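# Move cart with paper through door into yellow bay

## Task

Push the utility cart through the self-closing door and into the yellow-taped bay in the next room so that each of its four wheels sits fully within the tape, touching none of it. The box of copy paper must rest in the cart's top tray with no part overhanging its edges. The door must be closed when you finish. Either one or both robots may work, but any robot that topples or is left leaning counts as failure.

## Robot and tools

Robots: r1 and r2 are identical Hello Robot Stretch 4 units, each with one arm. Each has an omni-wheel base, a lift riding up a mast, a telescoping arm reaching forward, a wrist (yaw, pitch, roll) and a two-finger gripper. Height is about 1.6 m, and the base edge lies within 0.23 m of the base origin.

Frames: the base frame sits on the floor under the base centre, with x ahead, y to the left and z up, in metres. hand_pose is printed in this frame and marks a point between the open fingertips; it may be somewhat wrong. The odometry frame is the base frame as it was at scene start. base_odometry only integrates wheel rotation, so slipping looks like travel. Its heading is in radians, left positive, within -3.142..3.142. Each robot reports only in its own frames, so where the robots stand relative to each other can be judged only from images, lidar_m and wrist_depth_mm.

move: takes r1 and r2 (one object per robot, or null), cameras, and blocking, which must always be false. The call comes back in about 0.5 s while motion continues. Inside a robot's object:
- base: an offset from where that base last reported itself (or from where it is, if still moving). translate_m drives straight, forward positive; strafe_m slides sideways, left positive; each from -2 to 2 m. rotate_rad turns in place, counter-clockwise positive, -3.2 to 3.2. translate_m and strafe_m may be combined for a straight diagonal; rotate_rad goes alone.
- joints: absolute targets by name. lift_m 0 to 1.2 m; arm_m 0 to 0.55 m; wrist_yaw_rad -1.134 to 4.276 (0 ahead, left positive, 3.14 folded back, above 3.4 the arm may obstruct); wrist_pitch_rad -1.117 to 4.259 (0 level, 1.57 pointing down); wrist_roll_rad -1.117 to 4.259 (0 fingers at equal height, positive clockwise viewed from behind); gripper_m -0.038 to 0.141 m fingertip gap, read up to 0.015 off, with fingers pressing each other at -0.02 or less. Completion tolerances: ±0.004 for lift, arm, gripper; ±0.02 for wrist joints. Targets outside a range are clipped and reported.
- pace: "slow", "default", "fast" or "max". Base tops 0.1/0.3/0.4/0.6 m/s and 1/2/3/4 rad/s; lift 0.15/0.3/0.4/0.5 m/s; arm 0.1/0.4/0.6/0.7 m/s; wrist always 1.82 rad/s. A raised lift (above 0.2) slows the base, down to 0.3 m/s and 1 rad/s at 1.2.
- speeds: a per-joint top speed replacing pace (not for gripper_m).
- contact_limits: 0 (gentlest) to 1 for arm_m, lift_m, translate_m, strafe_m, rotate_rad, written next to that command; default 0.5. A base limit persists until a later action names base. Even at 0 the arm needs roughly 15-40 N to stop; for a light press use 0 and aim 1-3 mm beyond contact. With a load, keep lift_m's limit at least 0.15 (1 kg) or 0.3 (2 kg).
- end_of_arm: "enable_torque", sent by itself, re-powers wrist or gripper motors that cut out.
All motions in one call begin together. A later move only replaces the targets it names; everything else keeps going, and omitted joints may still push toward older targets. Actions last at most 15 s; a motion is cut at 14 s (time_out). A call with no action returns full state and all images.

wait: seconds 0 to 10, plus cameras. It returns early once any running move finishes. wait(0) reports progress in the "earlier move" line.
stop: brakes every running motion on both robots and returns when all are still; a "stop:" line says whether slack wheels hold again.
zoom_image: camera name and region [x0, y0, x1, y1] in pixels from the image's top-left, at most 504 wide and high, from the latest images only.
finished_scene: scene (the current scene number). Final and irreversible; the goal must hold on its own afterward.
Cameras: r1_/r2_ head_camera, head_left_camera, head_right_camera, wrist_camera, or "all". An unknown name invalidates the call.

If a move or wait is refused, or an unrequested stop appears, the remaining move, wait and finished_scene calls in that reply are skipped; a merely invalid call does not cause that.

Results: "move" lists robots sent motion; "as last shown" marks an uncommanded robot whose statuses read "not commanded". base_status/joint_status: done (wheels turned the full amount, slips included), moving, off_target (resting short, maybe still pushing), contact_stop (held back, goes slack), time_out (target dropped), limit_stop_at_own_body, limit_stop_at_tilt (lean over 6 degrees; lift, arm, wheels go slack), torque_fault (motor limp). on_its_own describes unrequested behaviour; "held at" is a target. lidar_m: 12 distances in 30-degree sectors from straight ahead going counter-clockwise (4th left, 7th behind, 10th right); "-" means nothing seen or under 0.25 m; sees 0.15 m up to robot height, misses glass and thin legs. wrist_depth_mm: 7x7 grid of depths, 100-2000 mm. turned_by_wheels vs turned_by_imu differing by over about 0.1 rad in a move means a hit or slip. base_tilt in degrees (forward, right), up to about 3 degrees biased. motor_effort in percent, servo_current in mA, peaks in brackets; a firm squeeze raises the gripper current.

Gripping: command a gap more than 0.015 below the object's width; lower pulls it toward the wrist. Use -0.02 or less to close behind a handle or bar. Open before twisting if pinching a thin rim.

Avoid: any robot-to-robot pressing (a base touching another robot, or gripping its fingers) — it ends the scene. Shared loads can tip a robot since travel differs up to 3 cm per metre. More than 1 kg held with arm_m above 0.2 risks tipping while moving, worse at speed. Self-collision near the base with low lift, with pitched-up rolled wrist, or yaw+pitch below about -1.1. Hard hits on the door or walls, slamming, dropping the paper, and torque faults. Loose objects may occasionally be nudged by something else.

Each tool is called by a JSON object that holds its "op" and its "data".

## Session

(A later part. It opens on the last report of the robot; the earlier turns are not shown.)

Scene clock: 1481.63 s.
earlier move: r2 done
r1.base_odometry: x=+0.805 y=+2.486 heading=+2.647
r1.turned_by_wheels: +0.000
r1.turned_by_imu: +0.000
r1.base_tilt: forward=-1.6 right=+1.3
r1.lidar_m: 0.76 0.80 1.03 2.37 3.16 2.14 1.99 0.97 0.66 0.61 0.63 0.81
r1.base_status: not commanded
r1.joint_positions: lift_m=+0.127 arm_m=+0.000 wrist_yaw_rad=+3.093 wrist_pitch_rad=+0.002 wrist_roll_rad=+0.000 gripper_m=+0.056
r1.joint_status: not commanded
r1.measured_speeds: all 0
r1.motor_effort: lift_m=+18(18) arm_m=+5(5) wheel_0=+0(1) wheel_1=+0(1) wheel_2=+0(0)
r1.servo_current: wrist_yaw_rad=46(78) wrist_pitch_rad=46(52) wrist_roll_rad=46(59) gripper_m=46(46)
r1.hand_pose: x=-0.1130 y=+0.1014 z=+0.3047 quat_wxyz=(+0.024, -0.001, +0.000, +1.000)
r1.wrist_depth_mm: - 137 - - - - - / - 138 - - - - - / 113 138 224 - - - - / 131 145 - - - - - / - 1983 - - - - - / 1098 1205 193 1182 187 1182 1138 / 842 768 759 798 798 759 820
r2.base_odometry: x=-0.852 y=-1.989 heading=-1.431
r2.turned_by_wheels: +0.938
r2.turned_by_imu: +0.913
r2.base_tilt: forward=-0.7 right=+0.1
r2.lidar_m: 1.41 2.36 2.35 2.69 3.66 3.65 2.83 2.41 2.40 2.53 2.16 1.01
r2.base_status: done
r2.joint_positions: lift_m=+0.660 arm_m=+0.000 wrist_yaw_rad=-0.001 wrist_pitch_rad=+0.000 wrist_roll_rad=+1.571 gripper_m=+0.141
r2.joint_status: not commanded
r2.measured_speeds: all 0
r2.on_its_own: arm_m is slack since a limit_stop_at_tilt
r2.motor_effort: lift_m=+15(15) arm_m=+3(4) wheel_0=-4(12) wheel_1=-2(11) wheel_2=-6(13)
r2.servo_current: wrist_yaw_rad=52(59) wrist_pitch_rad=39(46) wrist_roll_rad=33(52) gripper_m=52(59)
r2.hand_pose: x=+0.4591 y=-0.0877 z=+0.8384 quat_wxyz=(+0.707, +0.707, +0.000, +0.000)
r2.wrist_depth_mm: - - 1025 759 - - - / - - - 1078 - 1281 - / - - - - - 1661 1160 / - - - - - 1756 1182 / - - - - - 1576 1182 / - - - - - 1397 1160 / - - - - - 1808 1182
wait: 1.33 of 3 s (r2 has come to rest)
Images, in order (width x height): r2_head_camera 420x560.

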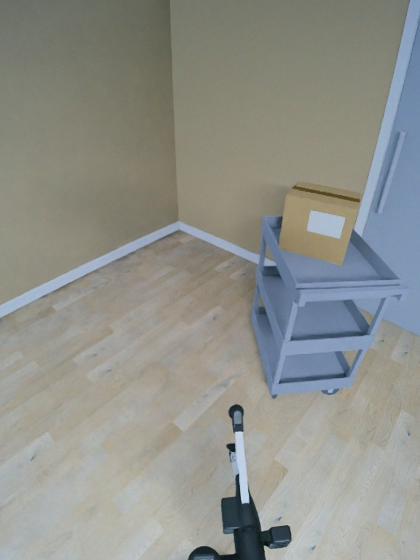

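{"op": "move", "data": {"blocking": false, "r2": {"base":{"rotate_rad":0.08}}}}

{"op": "wait", "data": {"seconds": 1}}

{"op": "move", "data": {"blocking": false, "r2": {"base":{"translate_m":0.3,"strafe_m":-0.59}}}}

{"op": "wait", "data": {"seconds": 5, "cameras": ["r2_head_camera"]}}

Scene clock: 1501.40 s.
move: r2 moving
r1: as last shown
r2.base_odometry: x=-0.852 y=-1.989 heading=-1.352
r2.turned_by_wheels: +0.079
r2.turned_by_imu: +0.078
r2.base_tilt: forward=-0.7 right=+0.1
r2.lidar_m: 2.62 2.33 2.33 2.83 3.65 3.66 2.69 2.41 2.40 2.40 1.26 1.01
r2.base_status: rotate_rad moving
r2.joint_positions: lift_m=+0.660 arm_m=+0.000 wrist_yaw_rad=-0.001 wrist_pitch_rad=+0.000 wrist_roll_rad=+1.571 gripper_m=+0.141
r2.joint_status: not commanded
r2.measured_speeds: all 0
r2.on_its_own: arm_m is slack since a limit_stop_at_tilt
r2.motor_effort: lift_m=+15(15) arm_m=+3(4) wheel_0=-3(9) wheel_1=-2(8) wheel_2=-5(10)
r2.servo_current: wrist_yaw_rad=39(52) wrist_pitch_rad=39(46) wrist_roll_rad=52(59) gripper_m=52(52)
r2.hand_pose: x=+0.4591 y=-0.0877 z=+0.8384 quat_wxyz=(+0.707, +0.707, +0.000, +0.000)
r2.wrist_depth_mm: - - 1025 1025 - 1229 - / - - - - - 1661 1078 / - - - - - 1708 1160 / - - - - - 1756 1160 / - - - - - 1576 1182 / - - - - - 1397 1182 / - - - - - 1863 1182
pictures: none

Scene clock: 1501.60 s.
earlier move: r2 done
r1.base_odometry: x=+0.805 y=+2.486 heading=+2.647
r1.turned_by_wheels: +0.000
r1.turned_by_imu: +0.000
r1.base_tilt: forward=-1.6 right=+1.3
r1.lidar_m: 0.77 0.77 1.04 2.36 3.14 2.18 1.99 0.97 0.68 0.60 0.64 0.85
r1.base_status: not commanded
r1.joint_positions: lift_m=+0.127 arm_m=+0.000 wrist_yaw_rad=+3.093 wrist_pitch_rad=+0.002 wrist_roll_rad=+0.000 gripper_m=+0.056
r1.joint_status: not commanded
r1.measured_speeds: all 0
r1.motor_effort: lift_m=+18(18) arm_m=+5(5) wheel_0=+0(1) wheel_1=+0(1) wheel_2=+0(0)
r1.servo_current: wrist_yaw_rad=65(65) wrist_pitch_rad=39(52) wrist_roll_rad=59(65) gripper_m=46(46)
r1.hand_pose: x=-0.1130 y=+0.1014 z=+0.3047 quat_wxyz=(+0.024, -0.001, +0.000, +1.000)
r1.wrist_depth_mm: - 137 - - - - - / - 138 - - - - - / 113 138 224 - - - - / 131 145 - - - - - / - 1983 - - - - - / 1098 1205 193 1229 187 1160 1118 / 854 750 750 809 788 778 809
r2.base_odometry: x=-0.852 y=-1.989 heading=-1.352
r2.turned_by_wheels: +0.000
r2.turned_by_imu: +0.000
r2.base_tilt: forward=-0.7 right=+0.1
r2.lidar_m: 2.60 2.35 2.38 2.82 3.65 3.66 2.71 2.41 2.42 2.42 1.24 1.00
r2.base_status: done
r2.joint_positions: lift_m=+0.660 arm_m=+0.000 wrist_yaw_rad=-0.001 wrist_pitch_rad=+0.000 wrist_roll_rad=+1.571 gripper_m=+0.141
r2.joint_status: not commanded
r2.measured_speeds: all 0
r2.on_its_own: arm_m is slack since a limit_stop_at_tilt
r2.motor_effort: lift_m=+15(15) arm_m=+3(4) wheel_0=-3(9) wheel_1=-1(8) wheel_2=-5(10)
r2.servo_current: wrist_yaw_rad=46(52) wrist_pitch_rad=39(46) wrist_roll_rad=46(59) gripper_m=52(52)
r2.hand_pose: x=+0.4591 y=-0.0877 z=+0.8384 quat_wxyz=(+0.707, +0.707, +0.000, +0.000)
r2.wrist_depth_mm: - - 1042 1008 - 1229 - / - - - - - 1661 1098 / - - - - - 1708 1160 / - - - - - 1661 1138 / - - - - - 1576 1160 / - - - - - 1430 1182 / - - - - - 1921 1160
wait: 0.20 of 1 s (r2 has come to rest)
pictures: none

Scene clock: 1502.10 s.
move: r2 moving
r1: as last shown
r2.base_odometry: x=-0.876 y=-2.009 heading=-1.353
r2.turned_by_wheels: -0.001
r2.turned_by_imu: +0.000
r2.base_tilt: forward=-0.7 right=+0.1
r2.lidar_m: 2.58 2.36 2.36 2.87 3.67 3.70 2.68 2.38 2.39 2.38 1.22 1.00
r2.base_status: translate_m moving; strafe_m moving
r2.joint_positions: lift_m=+0.660 arm_m=+0.000 wrist_yaw_rad=-0.001 wrist_pitch_rad=+0.000 wrist_roll_rad=+1.571 gripper_m=+0.141
r2.joint_status: not commanded
r2.measured_speeds: translate_m=+0.056 strafe_m=-0.109 rotate_rad=+0.001 lift_m=+0.000 arm_m=+0.000 wrist_yaw_rad=+0.000 wrist_pitch_rad=+0.000 wrist_roll_rad=+0.000
r2.on_its_own: arm_m is slack since a limit_stop_at_tilt
r2.motor_effort: lift_m=+15(15) arm_m=+3(4) wheel_0=+7(11) wheel_1=-7(9) wheel_2=-10(10)
r2.servo_current: wrist_yaw_rad=46(46) wrist_pitch_rad=39(46) wrist_roll_rad=46(59) gripper_m=59(59)
r2.hand_pose: x=+0.4591 y=-0.0877 z=+0.8384 quat_wxyz=(+0.707, +0.707, +0.000, +0.000)
r2.wrist_depth_mm: - - 1025 991 - - - / - - - - - 1708 1098 / - - - - - 1661 1160 / - - - - - 1661 1182 / - - - - - 1618 1182 / - - - - - 1397 1182 / - - - - - 1808 1160
pictures: none

Scene clock: 1505.30 s.
earlier move: r2 done
r1.base_odometry: x=+0.805 y=+2.486 heading=+2.647
r1.turned_by_wheels: +0.000
r1.turned_by_imu: +0.000
r1.base_tilt: forward=-1.6 right=+1.2
r1.lidar_m: 0.76 0.80 1.05 2.35 3.15 2.14 2.00 0.97 0.65 0.60 0.65 0.82
r1.base_status: not commanded
r1.joint_positions: lift_m=+0.127 arm_m=+0.000 wrist_yaw_rad=+3.093 wrist_pitch_rad=+0.002 wrist_roll_rad=+0.000 gripper_m=+0.056
r1.joint_status: not commanded
r1.measured_speeds: all 0
r1.motor_effort: lift_m=+18(18) arm_m=+5(5) wheel_0=+0(1) wheel_1=+0(1) wheel_2=+0(0)
r1.servo_current: wrist_yaw_rad=46(72) wrist_pitch_rad=39(52) wrist_roll_rad=46(65) gripper_m=39(52)
r1.hand_pose: x=-0.1130 y=+0.1014 z=+0.3047 quat_wxyz=(+0.024, -0.001, +0.000, +1.000)
r1.wrist_depth_mm: - 137 - - - - - / - 138 - - - - - / 113 138 223 - - - - / 131 145 - - - - - / - - - - - - - / 1078 1229 194 1205 187 1160 1118 / 842 750 768 809 798 768 809
r2.base_odometry: x=-1.363 y=-2.410 heading=-1.353
r2.turned_by_wheels: +0.000
r2.turned_by_imu: +0.001
r2.base_tilt: forward=-0.7 right=+0.1
r2.lidar_m: 0.56 2.49 2.51 3.04 4.26 4.13 2.52 2.24 2.26 1.72 1.52 0.59
r2.base_status: done
r2.joint_positions: lift_m=+0.660 arm_m=+0.000 wrist_yaw_rad=-0.001 wrist_pitch_rad=+0.000 wrist_roll_rad=+1.571 gripper_m=+0.141
r2.joint_status: not commanded
r2.measured_speeds: all 0
r2.on_its_own: arm_m is slack since a limit_stop_at_tilt
r2.motor_effort: lift_m=+15(15) arm_m=+3(4) wheel_0=+2(15) wheel_1=-5(10) wheel_2=-5(10)
r2.servo_current: wrist_yaw_rad=46(59) wrist_pitch_rad=33(46) wrist_roll_rad=39(65) gripper_m=52(59)
r2.hand_pose: x=+0.4591 y=-0.0877 z=+0.8384 quat_wxyz=(+0.707, +0.707, +0.000, +0.000)
r2.wrist_depth_mm: - - - 345 410 410 410 / - - - 404 - 683 407 / - - 715 410 - - 413 / - - 668 413 - - 418 / - - 759 418 - - 418 / - - 809 364 - 188 433 / - - - - - 1808 436
wait: 3.20 of 5 s (r2 has come to rest)
Images, in order (width x height): r2_head_camera 420x560.

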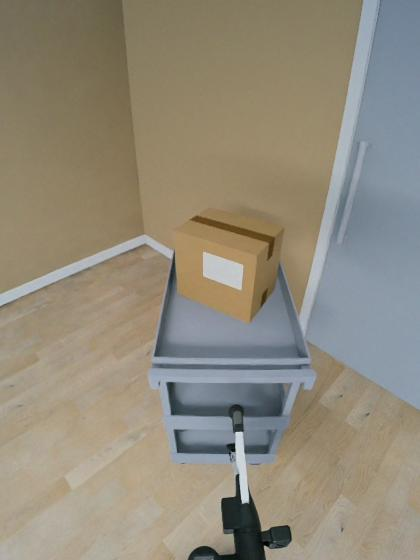

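{"op": "move", "data": {"blocking": false, "r2": {"base":{"translate_m":0.21}}}}

{"op": "wait", "data": {"seconds": 2.5}}

{"op": "move", "data": {"blocking": false, "r2": {"joints":{"gripper_m":-0.01}}}}

{"op": "wait", "data": {"seconds": 2}}

{"op": "move", "data": {"blocking": false, "r2": {"base":{"translate_m":-0.6},"pace":"slow"}}}

{"op": "wait", "data": {"seconds": 8, "cameras": ["r2_head_camera"]}}

Scene clock: 1514.73 s.
move: r2 moving
r1: as last shown
r1.wrist_depth_mm: - 137 - - - - - / - 138 - - - - - / 112 138 224 - - - - / 131 145 - - - - - / - 1921 - - - - - / 1098 1205 193 1205 187 1160 1118 / 854 750 759 788 788 768 820
r2.base_odometry: x=-1.356 y=-2.440 heading=-1.353
r2.turned_by_wheels: +0.000
r2.turned_by_imu: +0.001
r2.base_tilt: forward=-0.7 right=+0.1
r2.lidar_m: 0.56 2.48 2.50 3.04 4.30 4.20 2.55 2.27 2.27 1.68 1.49 0.57
r2.base_status: translate_m moving
r2.joint_positions: lift_m=+0.660 arm_m=+0.000 wrist_yaw_rad=-0.001 wrist_pitch_rad=+0.000 wrist_roll_rad=+1.571 gripper_m=+0.141
r2.joint_status: not commanded
r2.measured_speeds: translate_m=+0.121 strafe_m=+0.000 rotate_rad=-0.001 lift_m=+0.000 arm_m=+0.000 wrist_yaw_rad=+0.000 wrist_pitch_rad=+0.000 wrist_roll_rad=+0.000
r2.on_its_own: arm_m is slack since a limit_stop_at_tilt
r2.motor_effort: lift_m=+15(15) arm_m=+3(4) wheel_0=+9(9) wheel_1=+6(8) wheel_2=-13(14)
r2.servo_current: wrist_yaw_rad=52(59) wrist_pitch_rad=39(46) wrist_roll_rad=46(46) gripper_m=52(59)
r2.hand_pose: x=+0.4591 y=-0.0877 z=+0.8384 quat_wxyz=(+0.707, +0.707, +0.000, +0.000)
r2.wrist_depth_mm: - - 1138 349 384 384 382 / - - - 379 - 691 - / - - 683 384 - - - / - - 640 389 - - 389 / - - 715 394 - - 394 / - - 778 340 - 188 - / - - - - - 1863 407
pictures: none

Scene clock: 1516.37 s.
earlier move: r2 done
r1.base_odometry: x=+0.805 y=+2.486 heading=+2.647
r1.turned_by_wheels: +0.000
r1.turned_by_imu: +0.000
r1.base_tilt: forward=-1.6 right=+1.3
r1.lidar_m: 0.78 0.78 1.05 2.37 3.16 2.15 2.00 0.97 0.67 0.60 0.63 0.82
r1.base_status: not commanded
r1.joint_positions: lift_m=+0.127 arm_m=+0.000 wrist_yaw_rad=+3.093 wrist_pitch_rad=+0.002 wrist_roll_rad=+0.000 gripper_m=+0.056
r1.joint_status: not commanded
r1.measured_speeds: all 0
r1.motor_effort: lift_m=+18(18) arm_m=+5(5) wheel_0=+1(1) wheel_1=+0(1) wheel_2=+0(0)
r1.servo_current: wrist_yaw_rad=39(72) wrist_pitch_rad=39(46) wrist_roll_rad=39(65) gripper_m=46(46)
r1.hand_pose: x=-0.1130 y=+0.1014 z=+0.3047 quat_wxyz=(+0.024, -0.001, +0.000, +1.000)
r1.wrist_depth_mm: - 137 - - - - - / - 138 - - - - - / 112 138 223 - - - - / 131 145 - - - - - / - - - - - - - / 1118 1205 194 1229 188 1160 1118 / 842 750 750 788 788 778 809
r2.base_odometry: x=-1.318 y=-2.614 heading=-1.353
r2.turned_by_wheels: +0.000
r2.turned_by_imu: +0.000
r2.base_tilt: forward=-0.6 right=+0.1
r2.lidar_m: 0.39 0.42 2.38 2.86 4.40 4.44 2.70 2.38 2.42 1.54 1.37 0.41
r2.base_status: done
r2.joint_positions: lift_m=+0.660 arm_m=+0.000 wrist_yaw_rad=-0.001 wrist_pitch_rad=+0.000 wrist_roll_rad=+1.571 gripper_m=+0.141
r2.joint_status: not commanded
r2.measured_speeds: all 0
r2.on_its_own: arm_m is slack since a limit_stop_at_tilt
r2.motor_effort: lift_m=+15(15) arm_m=+3(4) wheel_0=+4(11) wheel_1=+2(9) wheel_2=-7(14)
r2.servo_current: wrist_yaw_rad=46(65) wrist_pitch_rad=39(46) wrist_roll_rad=52(59) gripper_m=52(59)
r2.hand_pose: x=+0.4591 y=-0.0877 z=+0.8384 quat_wxyz=(+0.707, +0.707, +0.000, +0.000)
r2.wrist_depth_mm: - - 148 205 205 - - / - - 150 208 208 707 - / - 455 445 210 209 - - / - 455 439 211 212 - - / - - 488 213 213 - - / - - 156 161 199 212 - / - - - - - 1756 508
wait: 1.63 of 2.5 s (r2 has come to rest)
pictures: none

Scene clock: 1516.87 s.
move: r2 moving
r1: as last shown
r1.wrist_depth_mm: - 137 - - - - - / - 137 - - - - - / 112 138 224 - - - - / 131 145 - - - - - / - 1983 - - - - - / 1078 1182 194 1182 187 1160 1138 / 854 750 750 798 798 788 809
r2.base_odometry: x=-1.318 y=-2.614 heading=-1.353
r2.turned_by_wheels: +0.000
r2.turned_by_imu: +0.000
r2.base_tilt: forward=-0.7 right=+0.1
r2.lidar_m: 0.37 0.40 2.37 2.85 4.42 4.44 2.66 2.38 2.41 1.56 1.36 0.41
r2.base_status: not commanded
r2.joint_positions: lift_m=+0.660 arm_m=+0.000 wrist_yaw_rad=-0.001 wrist_pitch_rad=+0.000 wrist_roll_rad=+1.571 gripper_m=+0.129
r2.joint_status: gripper_m moving
r2.measured_speeds: all 0
r2.on_its_own: arm_m is slack since a limit_stop_at_tilt
r2.motor_effort: lift_m=+15(15) arm_m=+4(4) wheel_0=+4(4) wheel_1=+3(3) wheel_2=-7(7)
r2.servo_current: wrist_yaw_rad=46(52) wrist_pitch_rad=39(46) wrist_roll_rad=39(59) gripper_m=98(98)
r2.hand_pose: x=+0.4591 y=-0.0877 z=+0.8384 quat_wxyz=(+0.707, +0.707, +0.000, +0.000)
r2.wrist_depth_mm: - - 148 206 206 - - / - - 150 208 208 707 - / - 455 449 209 210 - - / - 455 439 211 211 - - / - - 488 213 213 - - / - - 156 162 199 212 - / - - - - - 1708 508
pictures: none

Scene clock: 1518.77 s.
earlier move: r2 done
r1.base_odometry: x=+0.805 y=+2.486 heading=+2.647
r1.turned_by_wheels: +0.000
r1.turned_by_imu: +0.000
r1.base_tilt: forward=-1.6 right=+1.3
r1.lidar_m: 0.77 0.78 1.02 2.37 3.14 2.15 1.98 0.97 0.64 0.61 0.64 0.81
r1.base_status: not commanded
r1.joint_positions: lift_m=+0.127 arm_m=+0.000 wrist_yaw_rad=+3.093 wrist_pitch_rad=+0.002 wrist_roll_rad=+0.000 gripper_m=+0.056
r1.joint_status: not commanded
r1.measured_speeds: all 0
r1.motor_effort: lift_m=+18(18) arm_m=+5(5) wheel_0=+0(1) wheel_1=+0(1) wheel_2=+0(0)
r1.servo_current: wrist_yaw_rad=52(72) wrist_pitch_rad=46(52) wrist_roll_rad=52(72) gripper_m=39(46)
r1.hand_pose: x=-0.1130 y=+0.1014 z=+0.3047 quat_wxyz=(+0.024, -0.001, +0.000, +1.000)
r1.wrist_depth_mm: - 137 - - - - - / - 138 - - - - - / 112 138 224 - - - - / 131 145 - - - - - / - 1921 - - - - - / 1118 1229 194 1182 187 1138 1138 / 854 750 759 809 798 768 809
r2.base_odometry: x=-1.318 y=-2.614 heading=-1.353
r2.turned_by_wheels: +0.000
r2.turned_by_imu: +0.000
r2.base_tilt: forward=-0.7 right=+0.0
r2.lidar_m: 0.38 0.39 2.36 2.84 4.44 4.42 2.68 2.37 2.42 1.58 1.39 0.40
r2.base_status: not commanded
r2.joint_positions: lift_m=+0.660 arm_m=+0.000 wrist_yaw_rad=-0.001 wrist_pitch_rad=+0.005 wrist_roll_rad=+1.571 gripper_m=-0.008
r2.joint_status: all done
r2.measured_speeds: all 0
r2.on_its_own: arm_m is slack since a limit_stop_at_tilt
r2.motor_effort: lift_m=+15(15) arm_m=+4(4) wheel_0=+4(5) wheel_1=+2(3) wheel_2=-6(7)
r2.servo_current: wrist_yaw_rad=46(52) wrist_pitch_rad=39(46) wrist_roll_rad=39(59) gripper_m=208(436)
r2.hand_pose: x=+0.4591 y=-0.0877 z=+0.8371 quat_wxyz=(+0.707, +0.707, +0.001, -0.002)
r2.wrist_depth_mm: - - 143 202 - - - / - - 145 204 - 732 - / - 459 147 206 208 - - / - 455 149 209 209 - - / - 535 151 210 211 - - / - 549 152 213 194 161 - / - - - - - 1661 -
wait: 1.90 of 2 s (r2 has come to rest)
pictures: none

Scene clock: 1519.27 s.
move: r2 moving
r1: as last shown
r2.base_odometry: x=-1.320 y=-2.603 heading=-1.353
r2.turned_by_wheels: +0.000
r2.turned_by_imu: +0.000
r2.base_tilt: forward=-0.7 right=+0.1
r2.lidar_m: 0.38 0.39 2.37 2.89 4.39 4.37 2.67 2.37 2.37 1.57 1.39 0.41
r2.base_status: translate_m moving
r2.joint_positions: lift_m=+0.660 arm_m=+0.000 wrist_yaw_rad=-0.001 wrist_pitch_rad=+0.005 wrist_roll_rad=+1.571 gripper_m=-0.008
r2.joint_status: not commanded
r2.measured_speeds: translate_m=-0.049 strafe_m=-0.001 rotate_rad=-0.002 lift_m=+0.000 arm_m=+0.000 wrist_yaw_rad=+0.000 wrist_pitch_rad=+0.000 wrist_roll_rad=+0.000
r2.on_its_own: arm_m is slack since a limit_stop_at_tilt
r2.motor_effort: lift_m=+15(15) arm_m=+3(4) wheel_0=-5(7) wheel_1=-6(7) wheel_2=+7(9)
r2.servo_current: wrist_yaw_rad=33(52) wrist_pitch_rad=39(46) wrist_roll_rad=46(59) gripper_m=202(215)
r2.hand_pose: x=+0.4591 y=-0.0877 z=+0.8371 quat_wxyz=(+0.707, +0.707, +0.001, -0.002)
r2.wrist_depth_mm: - - 157 216 - - - / - - 159 218 - 699 - / - 480 161 220 220 - - / - 462 163 223 - - - / - 549 164 224 224 - - / - - 175 227 181 161 - / - - - - - 1863 -
pictures: none

Scene clock: 1526.07 s.
earlier move: r2 done
r1.base_odometry: x=+0.805 y=+2.486 heading=+2.647
r1.turned_by_wheels: +0.000
r1.turned_by_imu: +0.000
r1.base_tilt: forward=-1.6 right=+1.3
r1.lidar_m: 0.77 0.80 1.02 2.37 3.15 2.14 1.98 0.95 0.64 0.60 0.63 0.85
r1.base_status: not commanded
r1.joint_positions: lift_m=+0.127 arm_m=+0.000 wrist_yaw_rad=+3.093 wrist_pitch_rad=+0.002 wrist_roll_rad=+0.000 gripper_m=+0.056
r1.joint_status: not commanded
r1.measured_speeds: all 0
r1.motor_effort: lift_m=+18(18) arm_m=+5(5) wheel_0=+0(1) wheel_1=+0(1) wheel_2=+0(0)
r1.servo_current: wrist_yaw_rad=59(65) wrist_pitch_rad=39(52) wrist_roll_rad=33(78) gripper_m=39(52)
r1.hand_pose: x=-0.1130 y=+0.1014 z=+0.3047 quat_wxyz=(+0.024, -0.001, +0.000, +1.000)
r1.wrist_depth_mm: - 137 - - - - - / - 138 - - - - - / 112 138 224 - - - - / 131 145 - - - - - / - 1983 - - - - - / 1078 1205 195 1182 187 1160 1138 / 866 741 741 798 778 768 809
r2.base_odometry: x=-1.447 y=-2.029 heading=-1.352
r2.turned_by_wheels: +0.000
r2.turned_by_imu: +0.003
r2.base_tilt: forward=-0.7 right=+0.1
r2.lidar_m: 0.30 0.30 2.81 3.39 4.01 3.51 2.19 1.95 1.95 2.00 1.76 0.45
r2.base_status: done
r2.joint_positions: lift_m=+0.660 arm_m=+0.000 wrist_yaw_rad=+0.005 wrist_pitch_rad=-0.005 wrist_roll_rad=+1.571 gripper_m=-0.009
r2.joint_status: not commanded
r2.measured_speeds: all 0
r2.on_its_own: arm_m is slack since a limit_stop_at_tilt
r2.motor_effort: lift_m=+13(15) arm_m=-2(4) wheel_0=+0(11) wheel_1=-4(9) wheel_2=+9(17)
r2.servo_current: wrist_yaw_rad=46(59) wrist_pitch_rad=46(52) wrist_roll_rad=46(65) gripper_m=72(215)
r2.hand_pose: x=+0.4597 y=-0.0859 z=+0.8400 quat_wxyz=(+0.707, +0.707, +0.000, +0.004)
r2.wrist_depth_mm: - - - 294 - - 1182 / - - - 319 342 343 345 / - - - 289 304 1863 1308 / - - - 212 276 1863 539 / - - - 194 250 820 - / - - 186 178 170 820 - / - - 466 - 211 - -
wait: 6.80 of 8 s (r2 has come to rest)
Images, in order (width x height): r2_head_camera 420x560.

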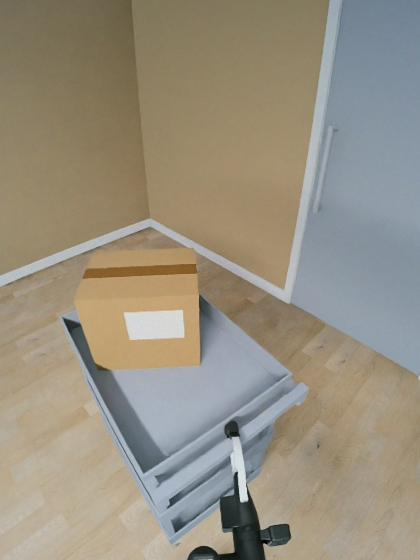

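{"op": "move", "data": {"blocking": false, "r2": {"base":{"strafe_m":0.26},"pace":"slow"}}}

{"op": "wait", "data": {"seconds": 5, "cameras": ["r2_head_camera"]}}

Scene clock: 1530.47 s.
move: r2 moving
r1: as last shown
r2.base_odometry: x=-1.434 y=-2.026 heading=-1.353
r2.turned_by_wheels: +0.000
r2.turned_by_imu: +0.000
r2.base_tilt: forward=-0.7 right=+0.1
r2.lidar_m: 0.31 0.32 2.79 3.36 4.03 3.55 2.20 1.94 1.97 2.02 1.76 0.47
r2.base_status: strafe_m moving
r2.joint_positions: lift_m=+0.660 arm_m=+0.000 wrist_yaw_rad=+0.003 wrist_pitch_rad=-0.005 wrist_roll_rad=+1.571 gripper_m=-0.009
r2.joint_status: not commanded
r2.measured_speeds: translate_m=+0.000 strafe_m=+0.057 rotate_rad=-0.002 lift_m=+0.000 arm_m=+0.000 wrist_yaw_rad=-0.015 wrist_pitch_rad=+0.000 wrist_roll_rad=+0.000
r2.on_its_own: arm_m is slack since a limit_stop_at_tilt
r2.motor_effort: lift_m=+13(13) arm_m=-2(3) wheel_0=-7(9) wheel_1=+8(9) wheel_2=-2(8)
r2.servo_current: wrist_yaw_rad=39(65) wrist_pitch_rad=46(52) wrist_roll_rad=39(52) gripper_m=78(78)
r2.hand_pose: x=+0.4595 y=-0.0867 z=+0.8400 quat_wxyz=(+0.707, +0.707, -0.001, +0.003)
r2.wrist_depth_mm: - - - 296 - - 1229 / - - - 322 343 347 345 / - - - 290 307 1863 1308 / - - - 213 276 1863 539 / - - - 193 248 820 - / - - 183 177 171 809 - / - - 462 - 203 - -
pictures: none

Scene clock: 1533.73 s.
earlier move: r2 done
r1.base_odometry: x=+0.805 y=+2.486 heading=+2.647
r1.turned_by_wheels: +0.000
r1.turned_by_imu: +0.000
r1.base_tilt: forward=-1.6 right=+1.3
r1.lidar_m: 0.75 0.80 1.03 2.36 3.13 2.15 1.98 0.97 0.65 0.58 0.62 0.84
r1.base_status: not commanded
r1.joint_positions: lift_m=+0.127 arm_m=+0.000 wrist_yaw_rad=+3.093 wrist_pitch_rad=+0.002 wrist_roll_rad=+0.000 gripper_m=+0.056
r1.joint_status: not commanded
r1.measured_speeds: all 0
r1.motor_effort: lift_m=+18(18) arm_m=+5(5) wheel_0=+1(1) wheel_1=+0(1) wheel_2=+0(0)
r1.servo_current: wrist_yaw_rad=39(72) wrist_pitch_rad=46(52) wrist_roll_rad=46(85) gripper_m=39(52)
r1.hand_pose: x=-0.1130 y=+0.1014 z=+0.3047 quat_wxyz=(+0.024, -0.001, +0.000, +1.000)
r1.wrist_depth_mm: - 137 - - - - - / - 137 - - - - - / 112 138 224 - - - - / 131 145 - - - - - / - 1983 - - - - - / 1060 1182 193 1205 188 1160 1138 / 854 759 750 809 788 778 809
r2.base_odometry: x=-1.194 y=-1.973 heading=-1.352
r2.turned_by_wheels: +0.000
r2.turned_by_imu: -0.001
r2.base_tilt: forward=-0.7 right=+0.1
r2.lidar_m: 0.32 0.35 2.63 3.12 3.84 3.85 2.36 2.11 2.12 2.22 1.95 0.48
r2.base_status: done
r2.joint_positions: lift_m=+0.660 arm_m=+0.000 wrist_yaw_rad=-0.008 wrist_pitch_rad=-0.005 wrist_roll_rad=+1.571 gripper_m=-0.009
r2.joint_status: not commanded
r2.measured_speeds: all 0
r2.on_its_own: arm_m is slack since a limit_stop_at_tilt
r2.motor_effort: lift_m=+13(13) arm_m=-2(3) wheel_0=-4(17) wheel_1=+4(9) wheel_2=-2(8)
r2.servo_current: wrist_yaw_rad=52(72) wrist_pitch_rad=46(52) wrist_roll_rad=46(65) gripper_m=72(78)
r2.hand_pose: x=+0.4585 y=-0.0898 z=+0.8401 quat_wxyz=(+0.707, +0.707, -0.005, -0.001)
r2.wrist_depth_mm: - - - 276 307 309 310 / - - - 278 287 1708 1229 / - - - 262 270 1863 504 / - - - 249 255 798 - / - - 473 192 240 831 - / - - 187 174 173 778 - / - - 496 - 217 - -
wait: 3.27 of 5 s (r2 has come to rest)
Images, in order (width x height): r2_head_camera 420x560.

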